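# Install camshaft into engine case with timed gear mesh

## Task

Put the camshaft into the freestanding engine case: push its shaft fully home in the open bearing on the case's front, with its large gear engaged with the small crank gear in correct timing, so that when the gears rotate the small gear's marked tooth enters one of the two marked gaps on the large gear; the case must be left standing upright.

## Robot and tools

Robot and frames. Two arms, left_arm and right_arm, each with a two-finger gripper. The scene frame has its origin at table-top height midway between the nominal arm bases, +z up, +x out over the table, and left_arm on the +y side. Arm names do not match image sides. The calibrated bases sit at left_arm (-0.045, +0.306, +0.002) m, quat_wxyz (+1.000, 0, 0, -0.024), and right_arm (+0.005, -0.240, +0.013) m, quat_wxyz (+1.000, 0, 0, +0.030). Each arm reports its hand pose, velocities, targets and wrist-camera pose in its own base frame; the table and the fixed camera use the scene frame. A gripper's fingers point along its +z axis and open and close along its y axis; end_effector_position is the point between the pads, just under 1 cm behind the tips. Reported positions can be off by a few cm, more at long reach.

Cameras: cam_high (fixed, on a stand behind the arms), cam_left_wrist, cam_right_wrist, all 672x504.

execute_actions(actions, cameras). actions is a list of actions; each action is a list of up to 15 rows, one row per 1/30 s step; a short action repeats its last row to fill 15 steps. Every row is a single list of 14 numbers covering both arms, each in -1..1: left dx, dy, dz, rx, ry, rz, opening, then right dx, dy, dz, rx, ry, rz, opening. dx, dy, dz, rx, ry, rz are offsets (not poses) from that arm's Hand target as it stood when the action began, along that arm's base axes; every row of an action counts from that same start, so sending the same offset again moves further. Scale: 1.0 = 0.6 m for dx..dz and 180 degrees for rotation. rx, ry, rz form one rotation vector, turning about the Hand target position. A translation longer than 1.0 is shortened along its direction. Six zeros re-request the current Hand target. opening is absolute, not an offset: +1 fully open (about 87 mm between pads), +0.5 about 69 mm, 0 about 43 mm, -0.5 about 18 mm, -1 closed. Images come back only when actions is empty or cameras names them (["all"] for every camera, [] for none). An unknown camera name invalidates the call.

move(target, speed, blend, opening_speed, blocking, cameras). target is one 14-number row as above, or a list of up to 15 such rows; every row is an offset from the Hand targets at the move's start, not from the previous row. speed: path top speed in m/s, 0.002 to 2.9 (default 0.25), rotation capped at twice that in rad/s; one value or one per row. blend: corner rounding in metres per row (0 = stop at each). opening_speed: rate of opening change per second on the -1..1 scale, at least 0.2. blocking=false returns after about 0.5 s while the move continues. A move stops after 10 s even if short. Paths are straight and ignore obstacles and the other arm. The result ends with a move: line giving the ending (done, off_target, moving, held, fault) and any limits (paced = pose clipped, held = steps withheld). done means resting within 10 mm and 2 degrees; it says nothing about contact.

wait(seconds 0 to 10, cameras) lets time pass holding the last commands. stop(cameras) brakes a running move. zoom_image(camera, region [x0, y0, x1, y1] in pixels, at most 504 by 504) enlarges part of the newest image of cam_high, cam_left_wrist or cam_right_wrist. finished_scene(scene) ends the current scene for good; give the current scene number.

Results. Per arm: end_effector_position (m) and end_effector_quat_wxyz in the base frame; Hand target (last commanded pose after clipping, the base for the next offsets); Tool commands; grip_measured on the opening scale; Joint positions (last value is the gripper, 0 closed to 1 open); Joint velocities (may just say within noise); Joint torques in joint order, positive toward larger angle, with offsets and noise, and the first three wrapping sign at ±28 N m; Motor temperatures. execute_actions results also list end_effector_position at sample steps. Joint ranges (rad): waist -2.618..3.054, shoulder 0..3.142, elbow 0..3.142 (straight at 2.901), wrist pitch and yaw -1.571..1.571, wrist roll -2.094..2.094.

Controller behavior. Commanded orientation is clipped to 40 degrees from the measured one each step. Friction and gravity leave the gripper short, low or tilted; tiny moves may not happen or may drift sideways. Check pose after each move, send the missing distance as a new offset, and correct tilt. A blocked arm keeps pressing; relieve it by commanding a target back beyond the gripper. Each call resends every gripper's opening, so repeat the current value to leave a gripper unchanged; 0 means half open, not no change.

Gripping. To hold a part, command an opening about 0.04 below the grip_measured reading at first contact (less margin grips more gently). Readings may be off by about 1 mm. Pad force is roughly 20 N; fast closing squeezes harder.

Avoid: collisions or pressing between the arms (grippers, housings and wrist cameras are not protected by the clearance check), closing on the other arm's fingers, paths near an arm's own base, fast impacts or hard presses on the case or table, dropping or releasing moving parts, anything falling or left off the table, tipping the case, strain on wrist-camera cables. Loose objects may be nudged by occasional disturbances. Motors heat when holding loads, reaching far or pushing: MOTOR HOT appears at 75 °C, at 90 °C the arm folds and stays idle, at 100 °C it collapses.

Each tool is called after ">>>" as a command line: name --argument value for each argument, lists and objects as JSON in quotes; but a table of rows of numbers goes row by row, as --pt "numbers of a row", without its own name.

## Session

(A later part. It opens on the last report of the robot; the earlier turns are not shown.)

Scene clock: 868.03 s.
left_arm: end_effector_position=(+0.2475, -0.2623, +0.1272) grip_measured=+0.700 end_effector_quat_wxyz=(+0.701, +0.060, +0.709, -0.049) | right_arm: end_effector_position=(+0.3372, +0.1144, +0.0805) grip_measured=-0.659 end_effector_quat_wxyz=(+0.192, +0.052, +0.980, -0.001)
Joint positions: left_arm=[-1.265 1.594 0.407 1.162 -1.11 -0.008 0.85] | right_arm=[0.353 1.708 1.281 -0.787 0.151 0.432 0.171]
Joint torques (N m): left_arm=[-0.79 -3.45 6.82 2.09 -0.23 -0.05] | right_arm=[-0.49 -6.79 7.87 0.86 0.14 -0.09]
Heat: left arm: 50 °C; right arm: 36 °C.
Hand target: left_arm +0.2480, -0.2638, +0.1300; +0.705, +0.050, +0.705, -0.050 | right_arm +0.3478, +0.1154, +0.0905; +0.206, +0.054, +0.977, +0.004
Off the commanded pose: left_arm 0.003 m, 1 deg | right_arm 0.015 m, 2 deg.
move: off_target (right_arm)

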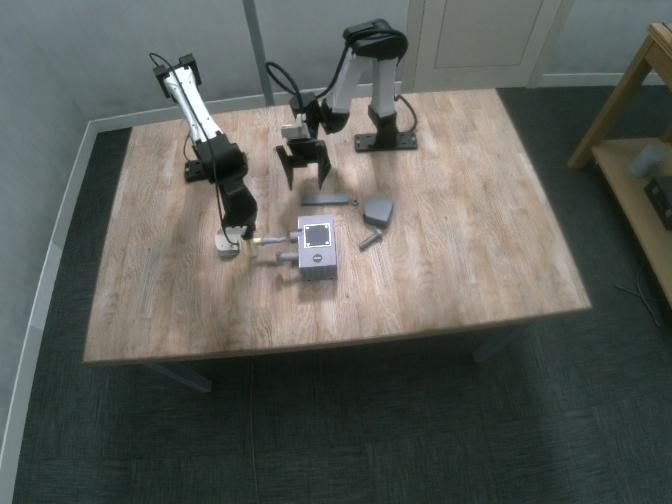

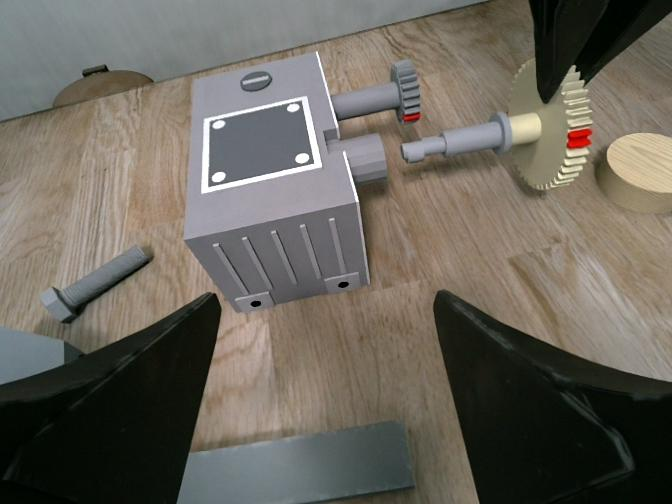

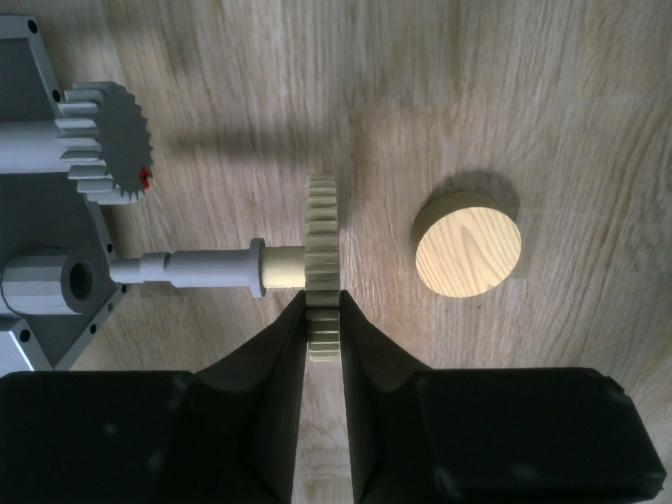

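>>> move --target '[0,0,0,0,0,0,0.7,-0.0075,0.005,0.004,0,0,0,-0.8]' --cameras '["all"]' --speed 0.1

>>> zoom_image --camera "cam_left_wrist" --region '[300, 40, 640, 240]'

>>> zoom_image --camera "cam_high" --region '[255, 215, 315, 275]'

>>> zoom_image --camera "cam_right_wrist" --region '[0, 180, 240, 340]'

Scene clock: 885.17 s.
left_arm: end_effector_position=(+0.2475, -0.2623, +0.1272) grip_measured=+0.700 end_effector_quat_wxyz=(+0.701, +0.060, +0.709, -0.049) | right_arm: end_effector_position=(+0.3349, +0.1136, +0.0800) grip_measured=-0.659 end_effector_quat_wxyz=(+0.187, +0.052, +0.981, -0.003)
Joint positions: left_arm=[-1.265 1.594 0.407 1.162 -1.11 -0.008 0.85] | right_arm=[0.353 1.708 1.281 -0.796 0.151 0.432 0.171]
Joint torques (N m): left_arm=[-0.77 -3.44 6.8 2.08 -0.23 -0.05] | right_arm=[0.72 -8.02 7.49 0.81 0.19 0.02]
Heat: left arm: 50 °C; right arm: 37 °C.
Hand target: left_arm +0.2480, -0.2638, +0.1300; +0.705, +0.050, +0.705, -0.050 | right_arm +0.3433, +0.1184, +0.0929; +0.206, +0.054, +0.977, +0.004
Off the commanded pose: left_arm 0.003 m, 1 deg | right_arm 0.016 m, 2 deg.
move: off_target (right_arm)

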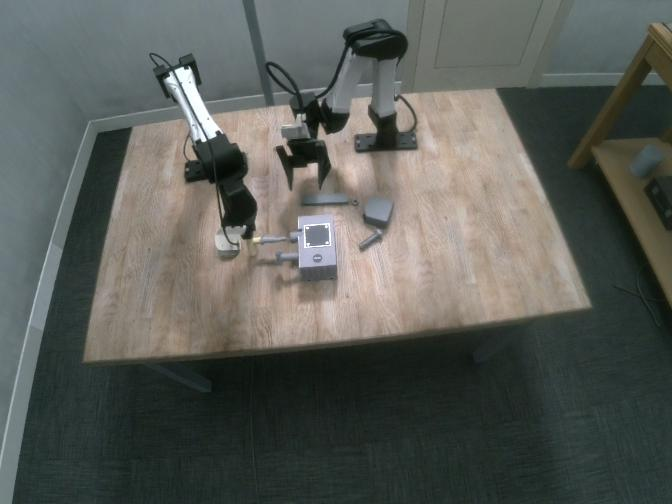

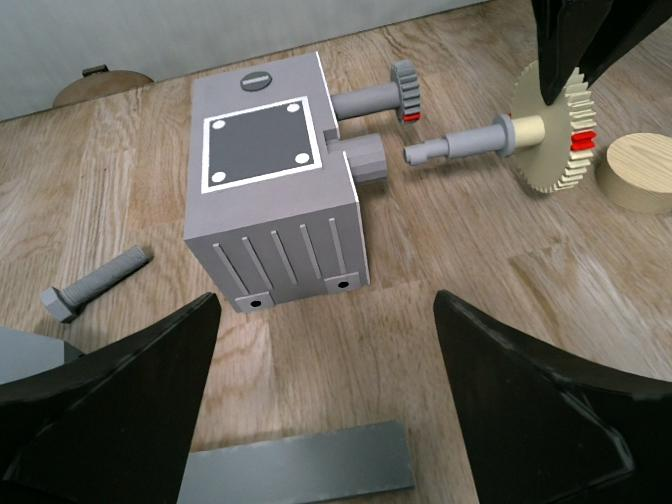

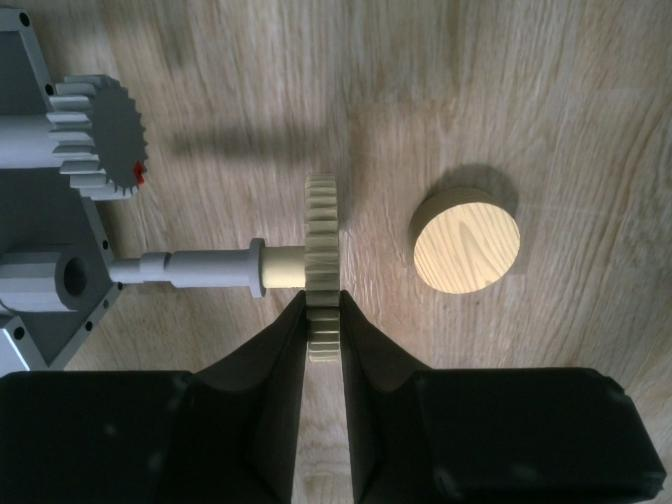

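Scaled by 1.482 from the camera's 672x504 image, which has a finer 960x720 frame.

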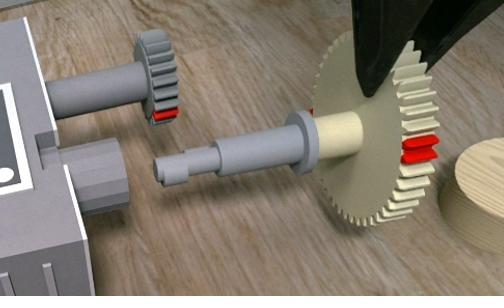

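Scaled by 8.400 from the camera's 672x504 image, which has a finer 960x720 frame.

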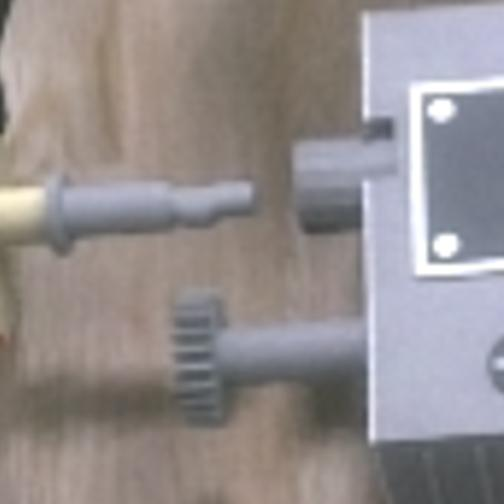

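Scaled by 2.100 from the camera's 672x504 image, which has a finer 960x720 frame.

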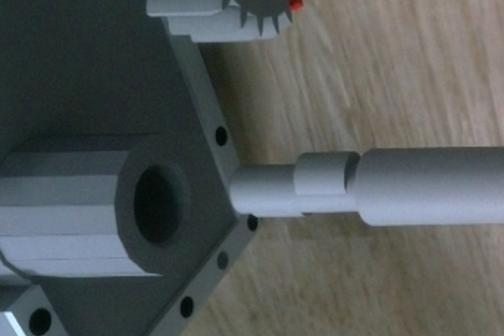

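>>> move --target '[0,0,0,0,0,0,0.7,0.001,0.013,0.006,0,0,0,-0.8]' --cameras '["all"]' --speed 0.1

>>> zoom_image --camera "cam_left_wrist" --region '[360, 100, 480, 200]'

>>> zoom_image --camera "cam_high" --region '[255, 215, 315, 275]'

>>> zoom_image --camera "cam_right_wrist" --region '[0, 180, 240, 340]'

Scene clock: 904.97 s.
left_arm: end_effector_position=(+0.2475, -0.2623, +0.1272) grip_measured=+0.700 end_effector_quat_wxyz=(+0.701, +0.060, +0.709, -0.049) | right_arm: end_effector_position=(+0.3347, +0.1212, +0.0860) grip_measured=-0.659 end_effector_quat_wxyz=(+0.190, +0.052, +0.980, +0.000)
Joint positions: left_arm=[-1.265 1.594 0.407 1.162 -1.11 -0.008 0.85] | right_arm=[0.373 1.708 1.304 -0.816 0.154 0.45 0.171]
Joint torques (N m): left_arm=[-0.79 -3.44 6.82 2.09 -0.23 -0.05] | right_arm=[0.83 -6.94 7.86 0.84 0.25 0.03]
Heat: left arm: 50 °C; right arm: 38 °C.
Hand target: left_arm +0.2480, -0.2638, +0.1300; +0.705, +0.050, +0.705, -0.050 | right_arm +0.3439, +0.1262, +0.0965; +0.206, +0.054, +0.977, +0.004
Off the commanded pose: left_arm 0.003 m, 1 deg | right_arm 0.015 m, 2 deg.
move: off_target (right_arm)

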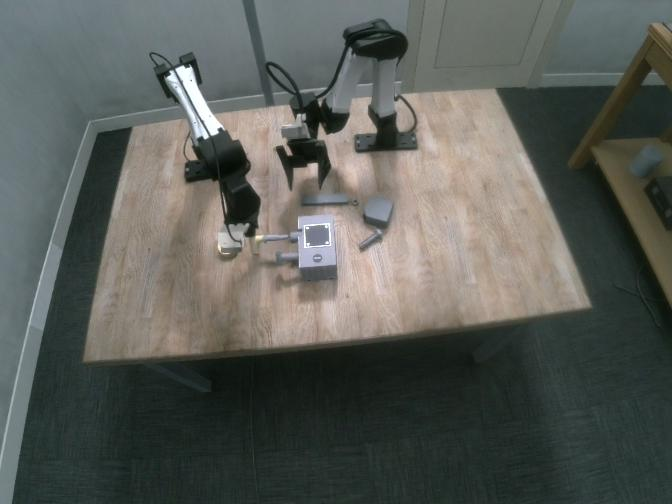

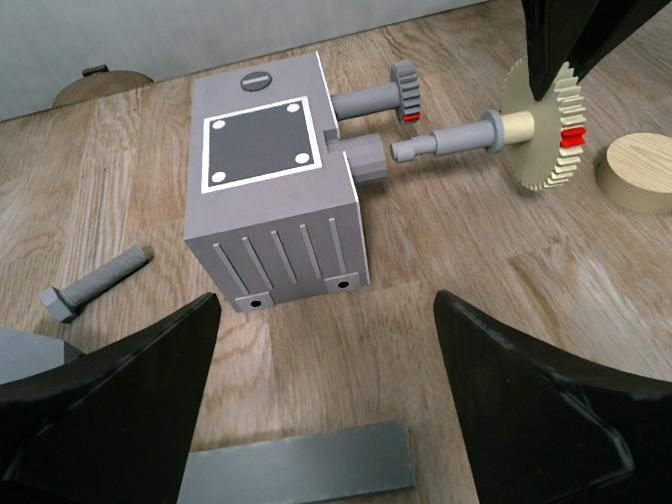

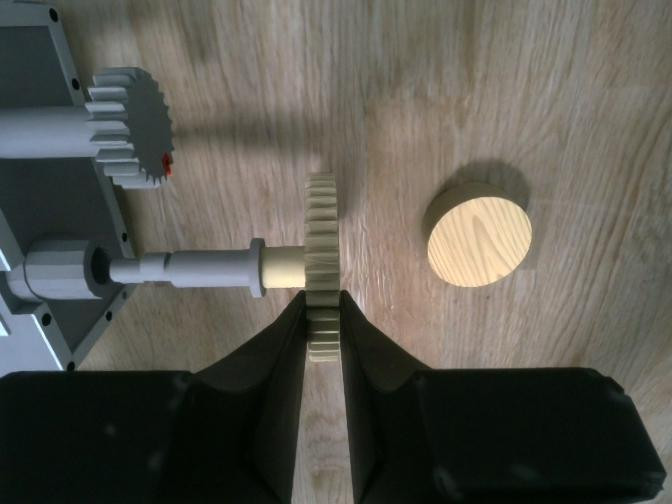

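Scaled by 4.200 from the camera's 672x504 image, which has a finer 960x720 frame.

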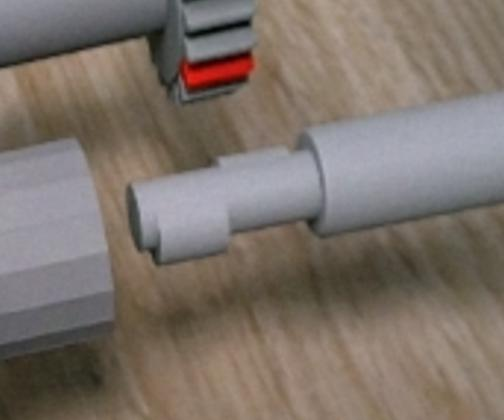

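Scaled by 8.400 from the camera's 672x504 image, which has a finer 960x720 frame.

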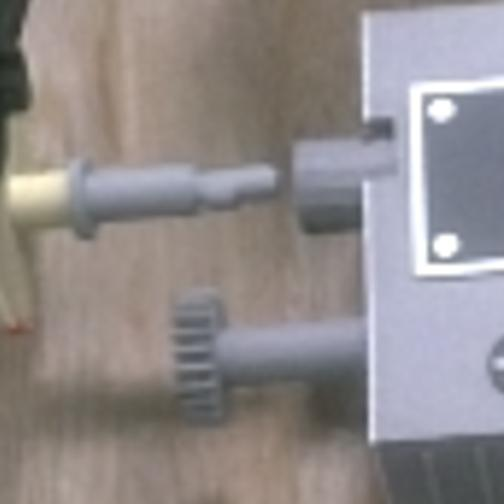

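Scaled by 2.100 from the camera's 672x504 image, which has a finer 960x720 frame.

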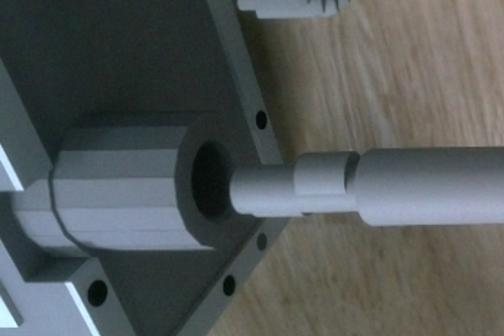

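>>> move --target '[0,0,0,0,0,0,0.7,0.007,0.004,-0.004,0,0,0,-0.8]' --cameras '["all"]' --speed 0.1

>>> zoom_image --camera "cam_left_wrist" --region '[360, 100, 480, 200]'

>>> zoom_image --camera "cam_high" --region '[255, 215, 315, 275]'

>>> zoom_image --camera "cam_right_wrist" --region '[0, 180, 240, 340]'

Scene clock: 916.23 s.
left_arm: end_effector_position=(+0.2475, -0.2623, +0.1272) grip_measured=+0.700 end_effector_quat_wxyz=(+0.701, +0.060, +0.709, -0.049) | right_arm: end_effector_position=(+0.3371, +0.1221, +0.0834) grip_measured=-0.659 end_effector_quat_wxyz=(+0.187, +0.052, +0.981, -0.002)
Joint positions: left_arm=[-1.265 1.594 0.407 1.162 -1.11 -0.008 0.85] | right_arm=[0.373 1.726 1.316 -0.817 0.155 0.453 0.171]
Joint torques (N m): left_arm=[-0.77 -3.44 6.8 2.09 -0.22 -0.04] | right_arm=[1.01 -6.98 7.86 0.9 0.25 0.03]
Heat: left arm: 50 °C; right arm: 39 °C.
Hand target: left_arm +0.2480, -0.2638, +0.1300; +0.705, +0.050, +0.705, -0.050 | right_arm +0.3481, +0.1286, +0.0940; +0.206, +0.054, +0.977, +0.004
Off the commanded pose: left_arm 0.003 m, 1 deg | right_arm 0.017 m, 2 deg.
move: off_target (right_arm)

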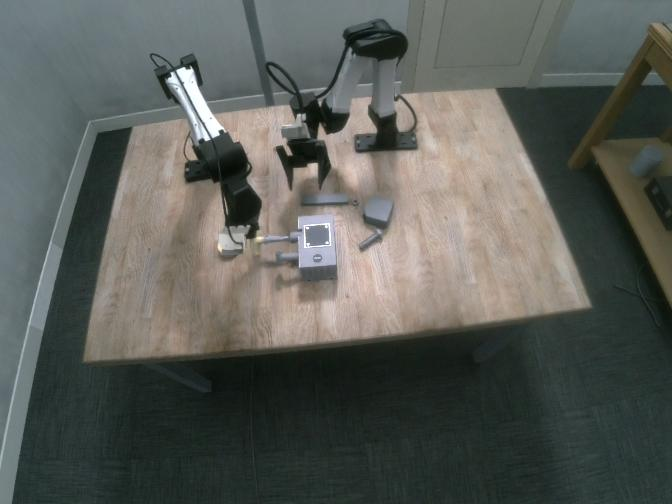

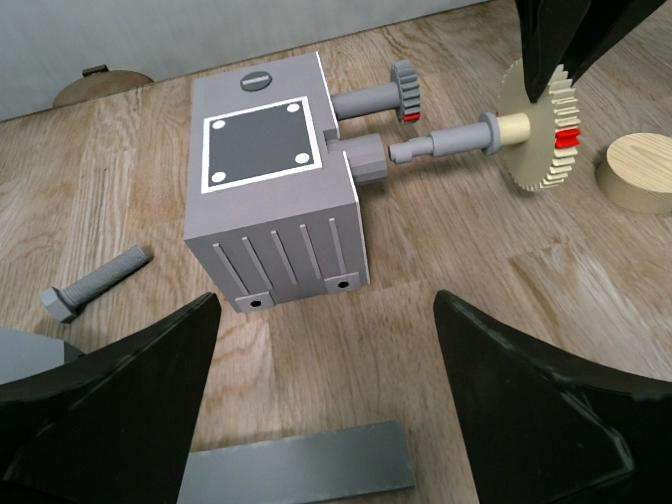

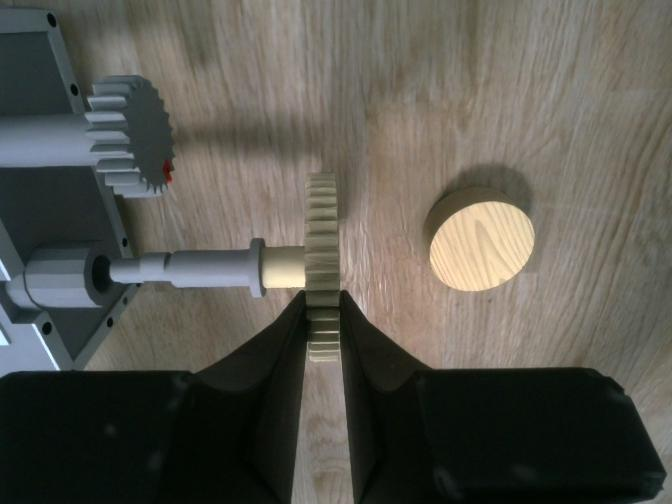

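Scaled by 4.200 from the camera's 672x504 image, which has a finer 960x720 frame.

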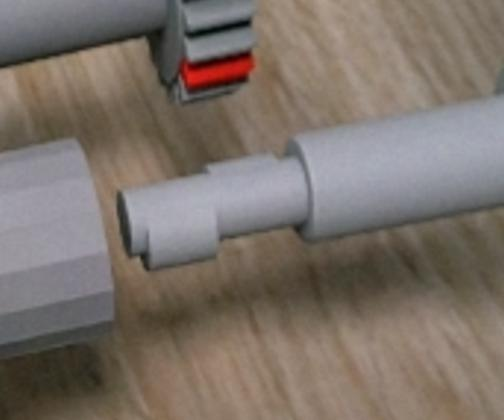

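Scaled by 8.400 from the camera's 672x504 image, which has a finer 960x720 frame.

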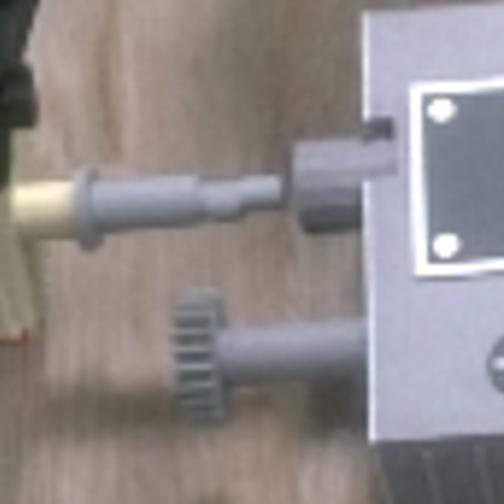

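Scaled by 2.100 from the camera's 672x504 image, which has a finer 960x720 frame.

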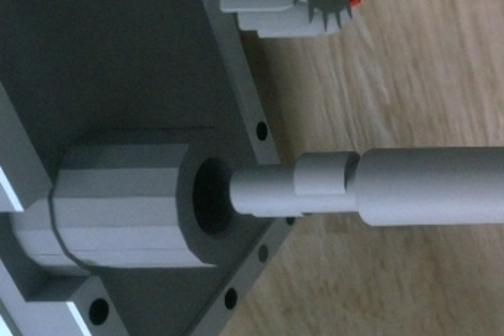

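>>> move --target '[0,0,0,0,0,0,0.7,0.0015,0.0165,0,0,0,0,-0.8]' --cameras '["all"]' --speed 0.06

>>> zoom_image --camera "cam_left_wrist" --region '[360, 100, 480, 200]'

>>> zoom_image --camera "cam_right_wrist" --region '[0, 180, 240, 340]'

Scene clock: 928.93 s.
left_arm: end_effector_position=(+0.2475, -0.2623, +0.1272) grip_measured=+0.700 end_effector_quat_wxyz=(+0.701, +0.060, +0.709, -0.049) | right_arm: end_effector_position=(+0.3395, +0.1331, +0.0838) grip_measured=-0.659 end_effector_quat_wxyz=(+0.190, +0.051, +0.980, +0.000)
Joint positions: left_arm=[-1.265 1.594 0.407 1.162 -1.11 -0.008 0.85] | right_arm=[0.401 1.744 1.338 -0.818 0.164 0.476 0.171]
Joint torques (N m): left_arm=[-0.77 -3.43 6.8 2.08 -0.23 -0.05] | right_arm=[0.83 -7.12 7.95 0.84 0.25 0.02]
Motor temperatures (°C): left_arm=[23 28 34 49 26 25 24] | right_arm=[25 35 41 33 27 26 30]
Heat: left arm: 49 °C; right arm: 41 °C.
Hand target: left_arm +0.2480, -0.2638, +0.1300; +0.705, +0.050, +0.705, -0.050 | right_arm +0.3491, +0.1385, +0.0941; +0.206, +0.054, +0.977, +0.004
Off the commanded pose: left_arm 0.003 m, 1 deg | right_arm 0.015 m, 2 deg.
move: off_target (right_arm)

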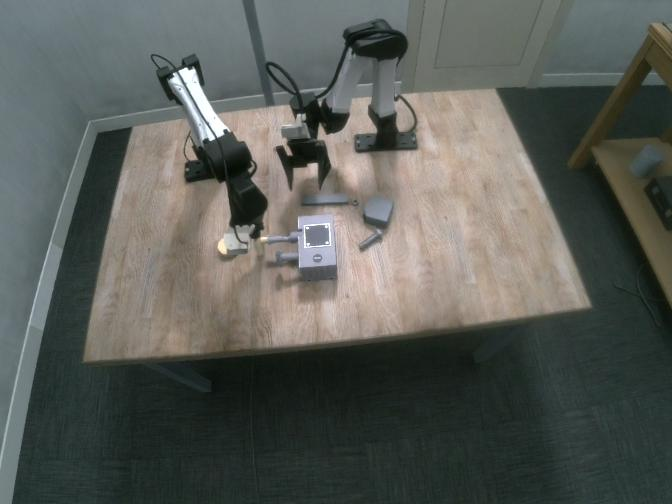

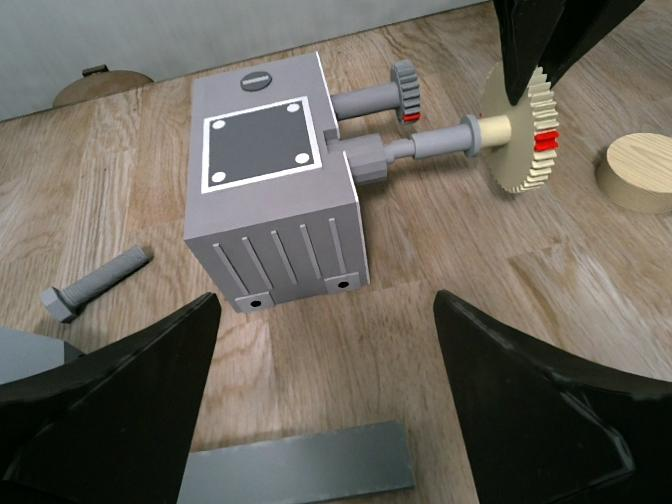

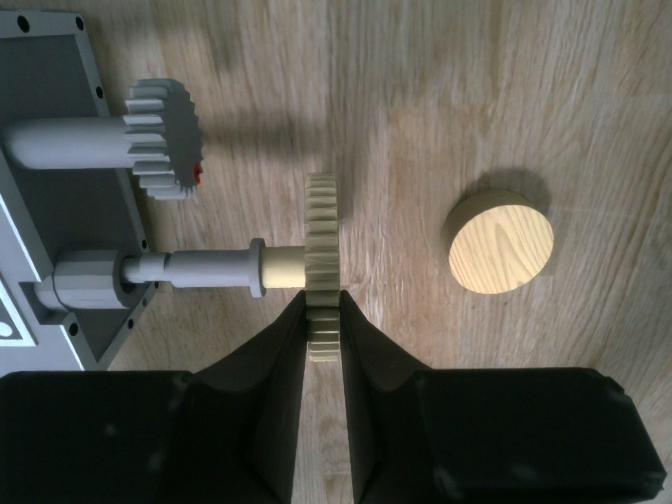

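Scaled by 4.200 from the camera's 672x504 image, which has a finer 960x720 frame.

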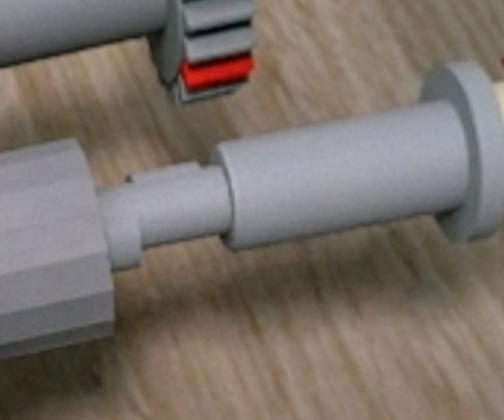

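Scaled by 2.100 from the camera's 672x504 image, which has a finer 960x720 frame.

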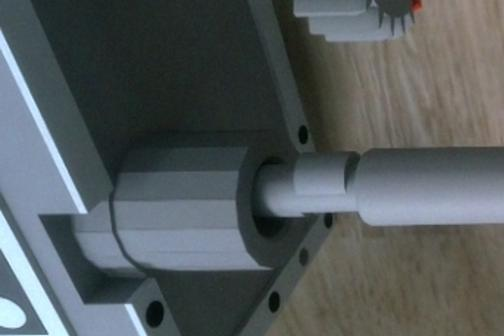

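>>> move --target '[0,0,0,0,0,0,0.7,-0.0048,0.013,-0.001,0,0,0,-0.8]' --cameras '["all"]' --speed 0.06

>>> zoom_image --camera "cam_left_wrist" --region '[360, 100, 480, 200]'

>>> zoom_image --camera "cam_right_wrist" --region '[50, 180, 290, 340]'

>>> zoom_image --camera "cam_high" --region '[255, 215, 315, 275]'

Scene clock: 940.13 s.
left_arm: end_effector_position=(+0.2475, -0.2623, +0.1272) grip_measured=+0.700 end_effector_quat_wxyz=(+0.701, +0.060, +0.709, -0.049) | right_arm: end_effector_position=(+0.3364, +0.1405, +0.0838) grip_measured=-0.659 end_effector_quat_wxyz=(+0.191, +0.051, +0.980, +0.000)
Joint positions: left_arm=[-1.265 1.594 0.407 1.162 -1.11 -0.008 0.85] | right_arm=[0.425 1.744 1.338 -0.82 0.173 0.499 0.171]
Joint torques (N m): left_arm=[-0.77 -3.45 6.8 2.09 -0.23 -0.04] | right_arm=[0.83 -6.79 8.09 0.81 0.28 0.04]
Heat: left arm: 49 °C; right arm: 41 °C.
Hand target: left_arm +0.2480, -0.2638, +0.1300; +0.705, +0.050, +0.705, -0.050 | right_arm +0.3461, +0.1463, +0.0935; +0.206, +0.054, +0.977, +0.004
Off the commanded pose: left_arm 0.003 m, 1 deg | right_arm 0.015 m, 2 deg.
move: off_target (right_arm)

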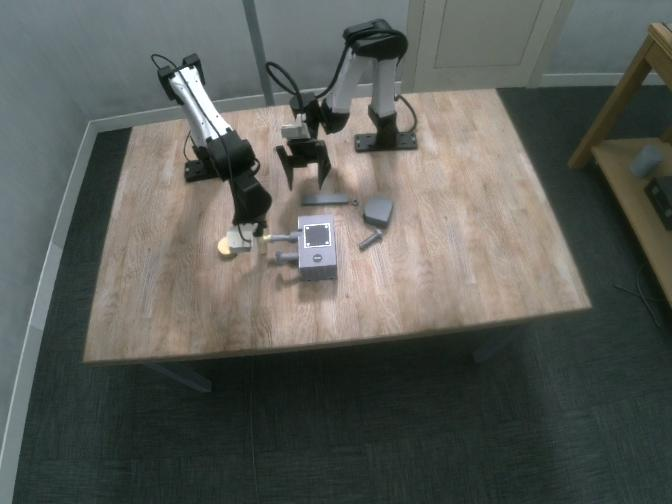

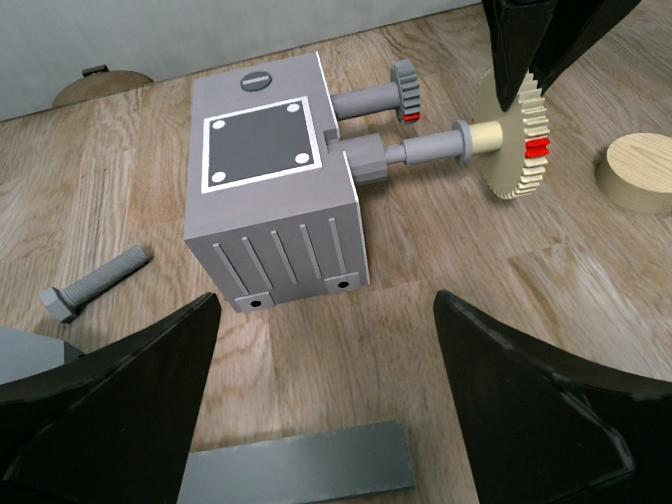

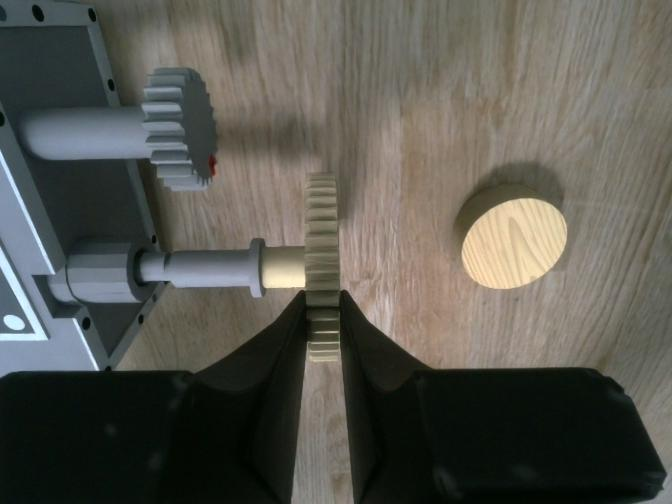

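Scaled by 4.200 from the camera's 672x504 image, which has a finer 960x720 frame.

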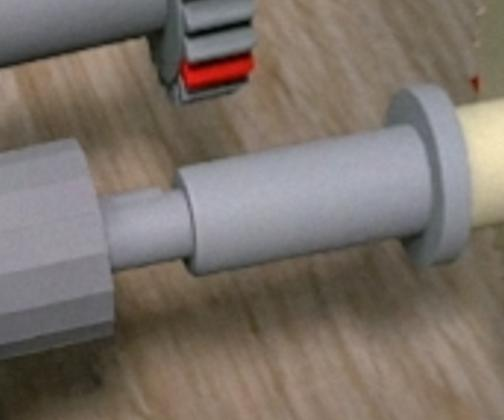

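Scaled by 2.100 from the camera's 672x504 image, which has a finer 960x720 frame.

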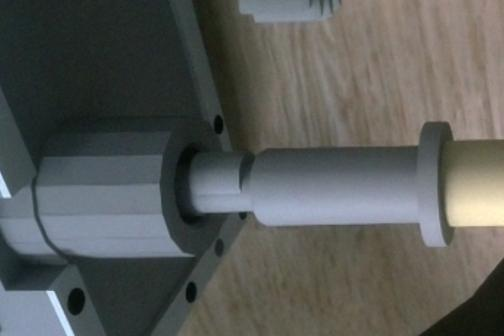

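Scaled by 8.400 from the camera's 672x504 image, which has a finer 960x720 frame.

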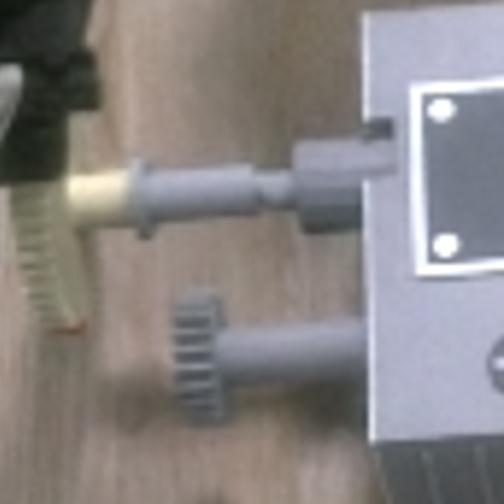

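>>> move --target '[0,0,0,0,0,0,0.7,0.002,0.0235,0.001,0,0,0,-0.8]' --cameras '["all"]' --speed 0.05

>>> zoom_image --camera "cam_left_wrist" --region '[360, 100, 480, 200]'

>>> zoom_image --camera "cam_right_wrist" --region '[50, 180, 290, 340]'

>>> zoom_image --camera "cam_high" --region '[255, 215, 315, 275]'

Scene clock: 961.63 s.
left_arm: end_effector_position=(+0.2475, -0.2623, +0.1272) grip_measured=+0.700 end_effector_quat_wxyz=(+0.701, +0.060, +0.709, -0.049) | right_arm: end_effector_position=(+0.3387, +0.1545, +0.0841) grip_measured=-0.659 end_effector_quat_wxyz=(+0.191, +0.051, +0.980, -0.001)
Joint positions: left_arm=[-1.265 1.594 0.407 1.162 -1.11 -0.008 0.85] | right_arm=[0.459 1.776 1.378 -0.834 0.186 0.532 0.171]
Joint torques (N m): left_arm=[-0.77 -3.44 6.8 2.09 -0.22 -0.04] | right_arm=[0.83 -7.35 7.91 0.82 0.29 0.02]
Heat: left arm: 49 °C; right arm: 42 °C.
Hand target: left_arm +0.2480, -0.2638, +0.1300; +0.705, +0.050, +0.705, -0.050 | right_arm +0.3473, +0.1603, +0.0941; +0.206, +0.054, +0.977, +0.004
Off the commanded pose: left_arm 0.003 m, 1 deg | right_arm 0.014 m, 2 deg.
move: off_target (right_arm)

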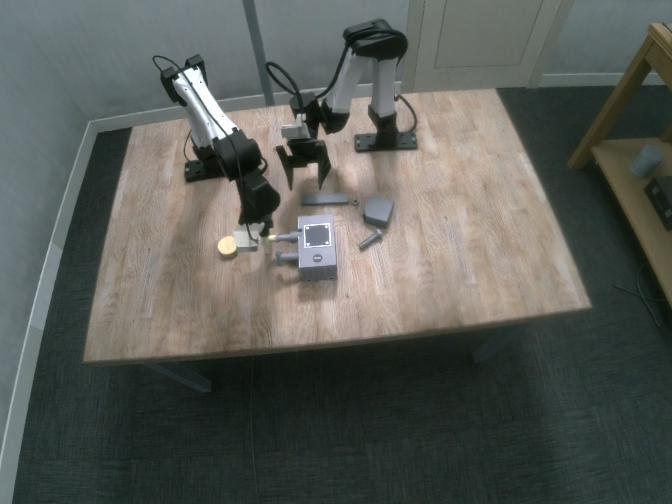

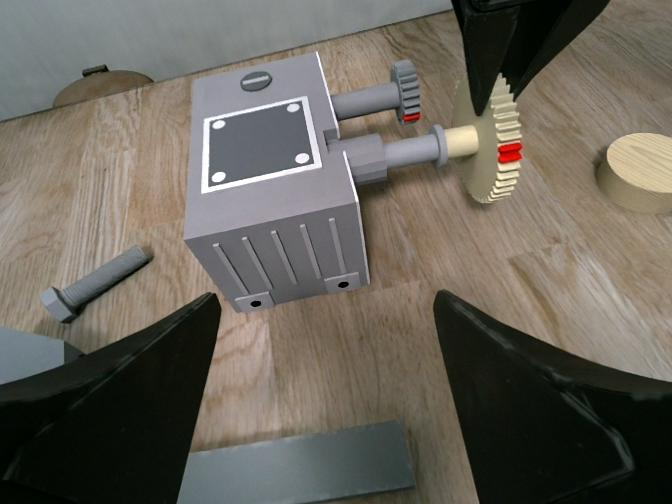

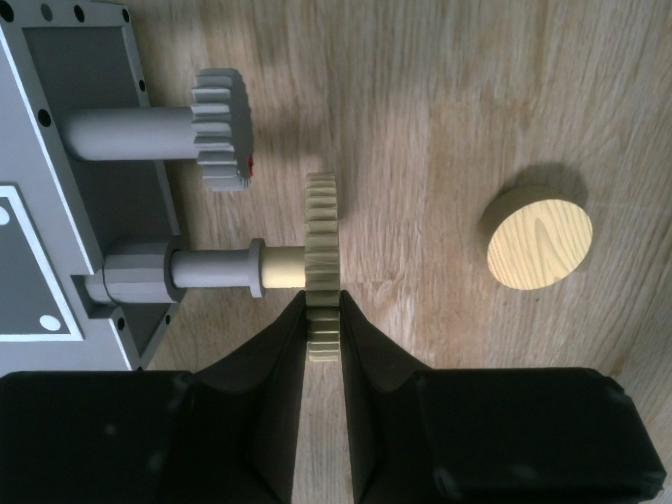

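Scaled by 4.200 from the camera's 672x504 image, which has a finer 960x720 frame.

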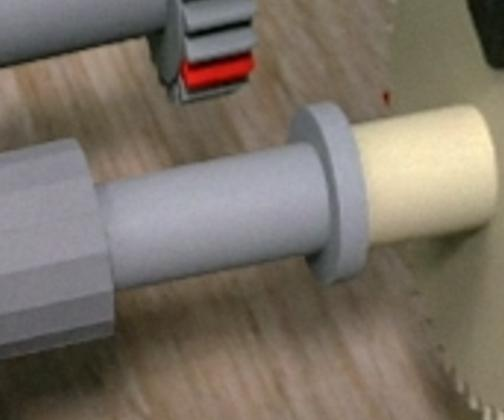

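Scaled by 2.100 from the camera's 672x504 image, which has a finer 960x720 frame.

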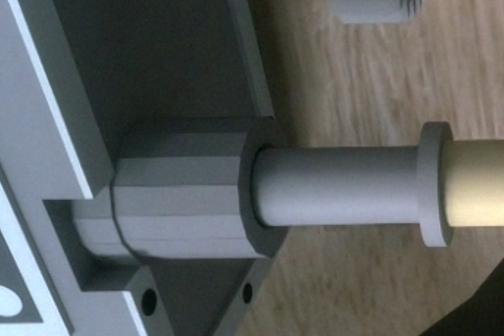

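Scaled by 8.400 from the camera's 672x504 image, which has a finer 960x720 frame.

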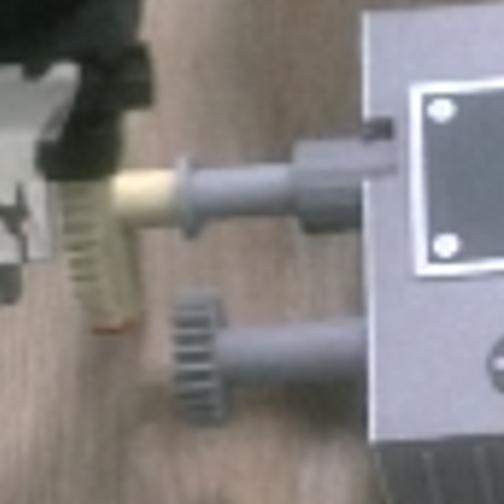

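>>> zoom_image --camera "cam_left_wrist" --region '[380, 40, 540, 210]'

>>> zoom_image --camera "cam_right_wrist" --region '[170, 50, 360, 210]'

Scaled by 2.965 from the camera's 672x504 image, which has a finer 960x720 frame.

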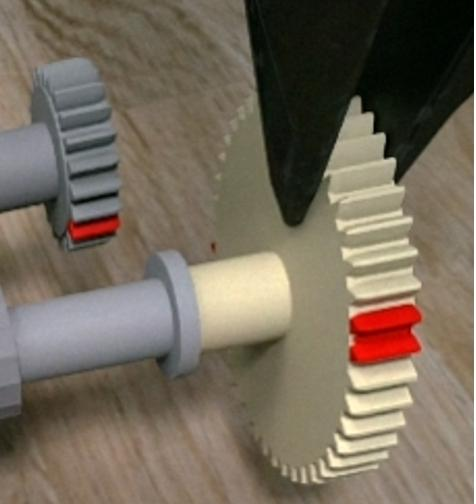

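Scaled by 2.653 from the camera's 672x504 image, which has a finer 960x720 frame.

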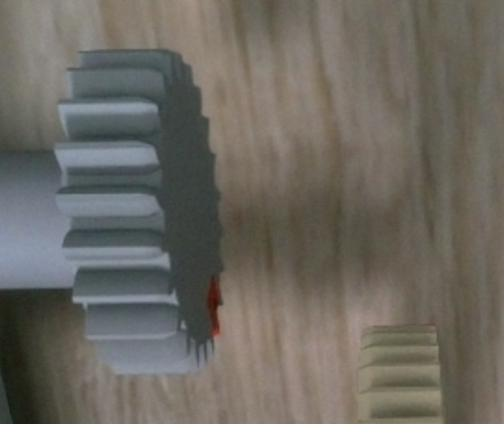

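>>> move --target '[0,0,0,0,0,0,0.7,0.0,0.0215,0.0,0,-0.0167,0,-0.8]' --cameras '["all"]' --speed 0.05

>>> zoom_image --camera "cam_left_wrist" --region '[380, 40, 540, 210]'

>>> zoom_image --camera "cam_right_wrist" --region '[170, 50, 360, 300]'

>>> zoom_image --camera "cam_high" --region '[255, 215, 315, 275]'

Scene clock: 1006.83 s.
left_arm: end_effector_position=(+0.2475, -0.2623, +0.1272) grip_measured=+0.700 end_effector_quat_wxyz=(+0.701, +0.060, +0.709, -0.049) | right_arm: end_effector_position=(+0.3373, +0.1586, +0.0850) grip_measured=-0.659 end_effector_quat_wxyz=(+0.204, +0.048, +0.978, -0.020)
Joint positions: left_arm=[-1.265 1.594 0.407 1.162 -1.11 -0.008 0.85] | right_arm=[0.496 1.776 1.378 -0.835 0.242 0.553 0.171]
Joint torques (N m): left_arm=[-0.79 -3.44 6.8 2.09 -0.22 -0.05] | right_arm=[1.62 -8.91 5.6 1.28 0.1 0.13]
Heat: left arm: 49 °C; right arm: 43 °C.
Hand target: left_arm +0.2480, -0.2638, +0.1300; +0.705, +0.050, +0.705, -0.050 | right_arm +0.3473, +0.1732, +0.0941; +0.232, +0.054, +0.971, +0.006
Off the commanded pose: left_arm 0.003 m, 1 deg | right_arm 0.020 m, 4 deg.
move: off_target (right_arm)

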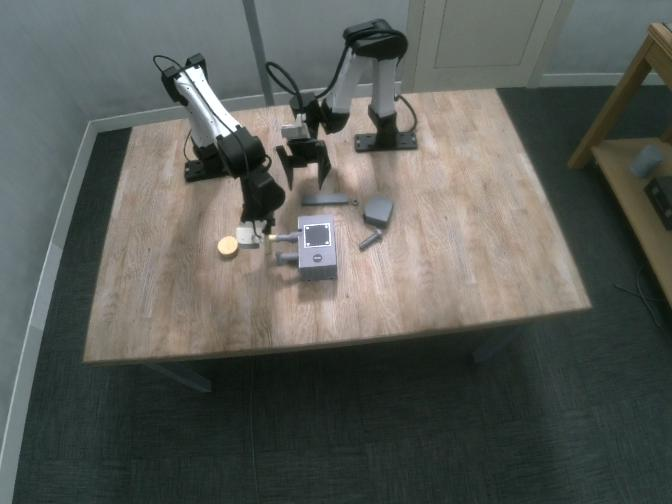

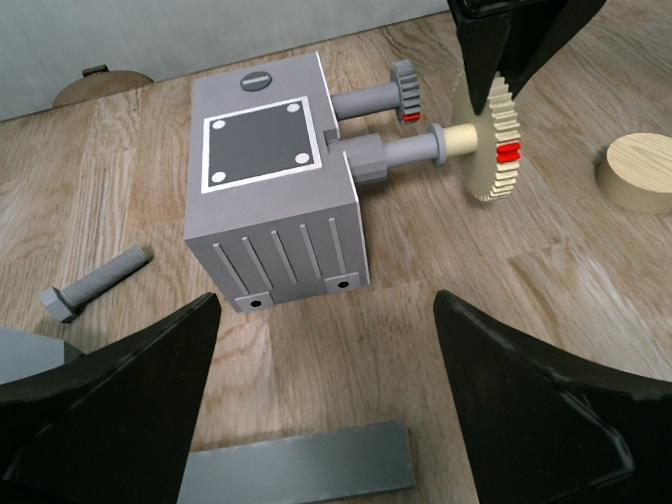

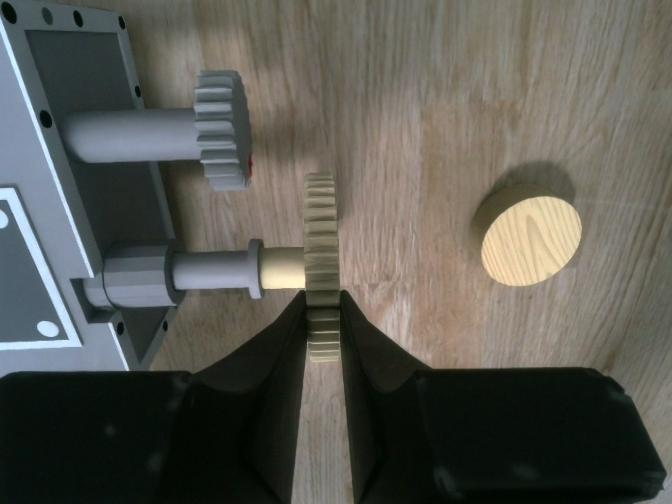

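Scaled by 2.965 from the camera's 672x504 image, which has a finer 960x720 frame.

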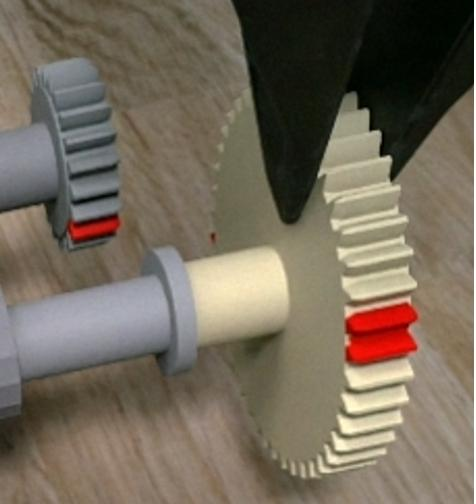

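Scaled by 2.016 from the camera's 672x504 image, which has a finer 960x720 frame.

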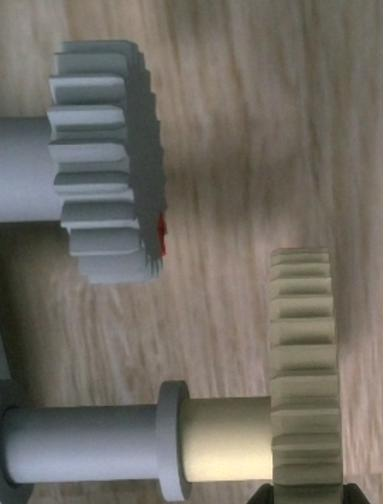

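Scaled by 8.400 from the camera's 672x504 image, which has a finer 960x720 frame.

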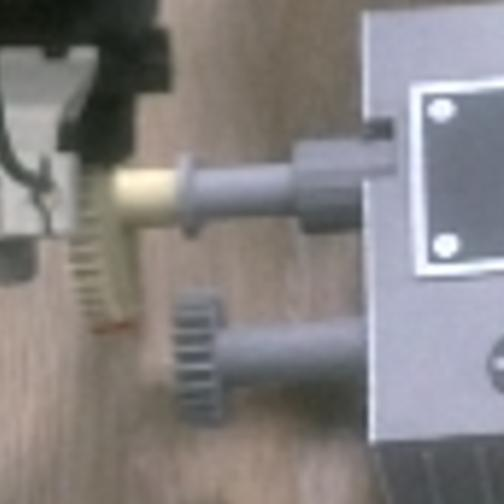

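>>> zoom_image --camera "cam_left_wrist" --region '[340, 120, 450, 200]'

>>> zoom_image --camera "cam_right_wrist" --region '[90, 220, 270, 320]'

Scaled by 4.582 from the camera's 672x504 image, which has a finer 960x720 frame.

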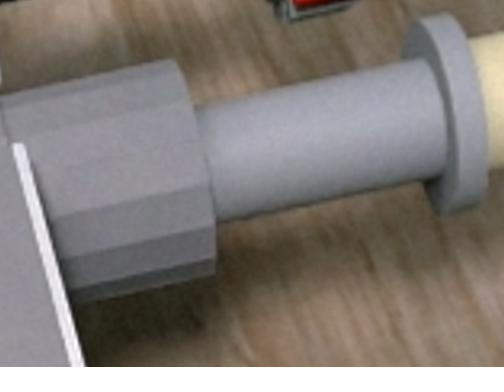

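Scaled by 2.800 from the camera's 672x504 image, which has a finer 960x720 frame.

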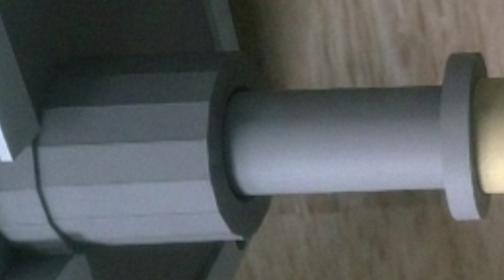

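>>> move --pt "0 0 0 0 0 0 0.7 0 -0.025 0 0 0 0 -0.8" --pt "0 0 0 0 0 0 0.7 0.0 -0.018 0.0 0.008 0 0 -0.8" --cameras '["cam_left_wrist","cam_right_wrist"]' --speed 0.05

>>> zoom_image --camera "cam_left_wrist" --region '[340, 120, 450, 200]'

>>> zoom_image --camera "cam_right_wrist" --region '[90, 220, 270, 320]'

Scene clock: 1047.03 s.
left_arm: end_effector_position=(+0.2475, -0.2623, +0.1272) grip_measured=+0.700 end_effector_quat_wxyz=(+0.701, +0.060, +0.709, -0.049) | right_arm: end_effector_position=(+0.3377, +0.1567, +0.0840) grip_measured=-0.659 end_effector_quat_wxyz=(+0.204, +0.049, +0.978, -0.006)
Joint positions: left_arm=[-1.265 1.594 0.407 1.162 -1.11 -0.008 0.85] | right_arm=[0.478 1.762 1.355 -0.811 0.213 0.54 0.171]
Joint torques (N m): left_arm=[-0.77 -3.44 6.8 2.09 -0.22 -0.04] | right_arm=[-0.31 -10.25 4.53 1.31 0.03 0]
Heat: left arm: 49 °C; right arm: 40 °C.
Hand target: left_arm +0.2480, -0.2638, +0.1300; +0.705, +0.050, +0.705, -0.050 | right_arm +0.3473, +0.1625, +0.0941; +0.231, +0.057, +0.971, +0.018
Off the commanded pose: left_arm 0.003 m, 1 deg | right_arm 0.015 m, 4 deg.
move: off_target (right_arm)
Images, in order (width x height): cam_left_wrist 672x504, cam_right_wrist 672x504.

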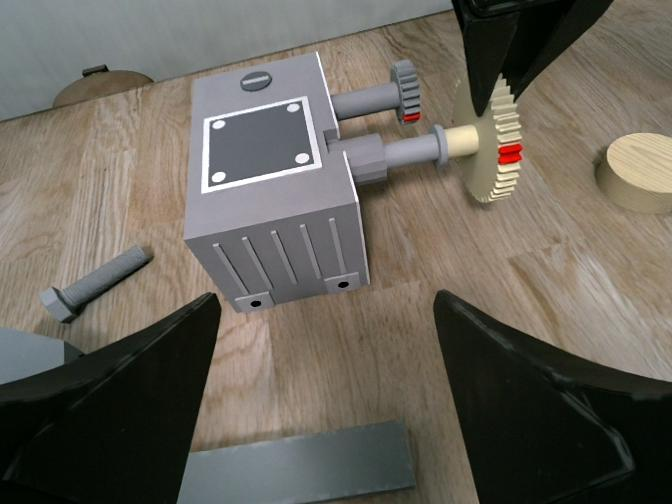

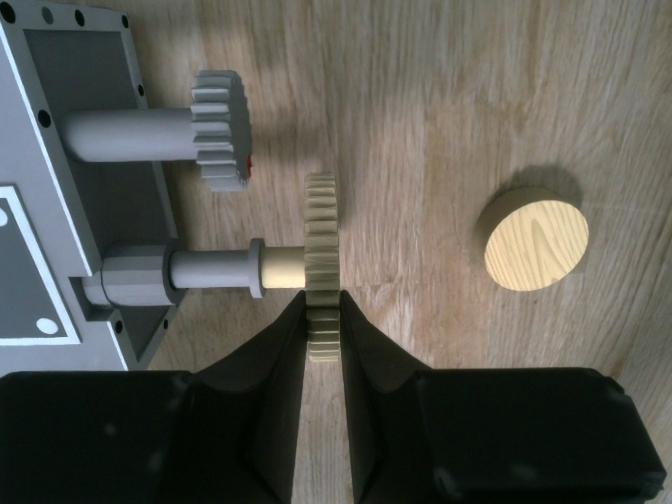

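Scaled by 4.582 from the camera's 672x504 image, which has a finer 960x720 frame.

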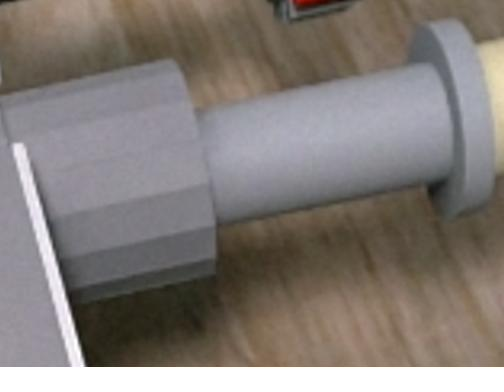

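Scaled by 2.800 from the camera's 672x504 image, which has a finer 960x720 frame.

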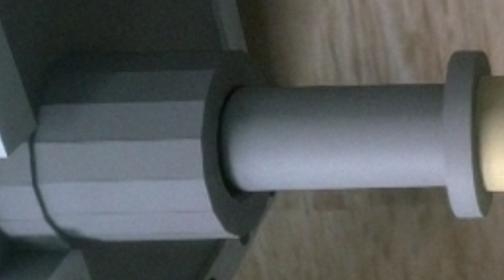

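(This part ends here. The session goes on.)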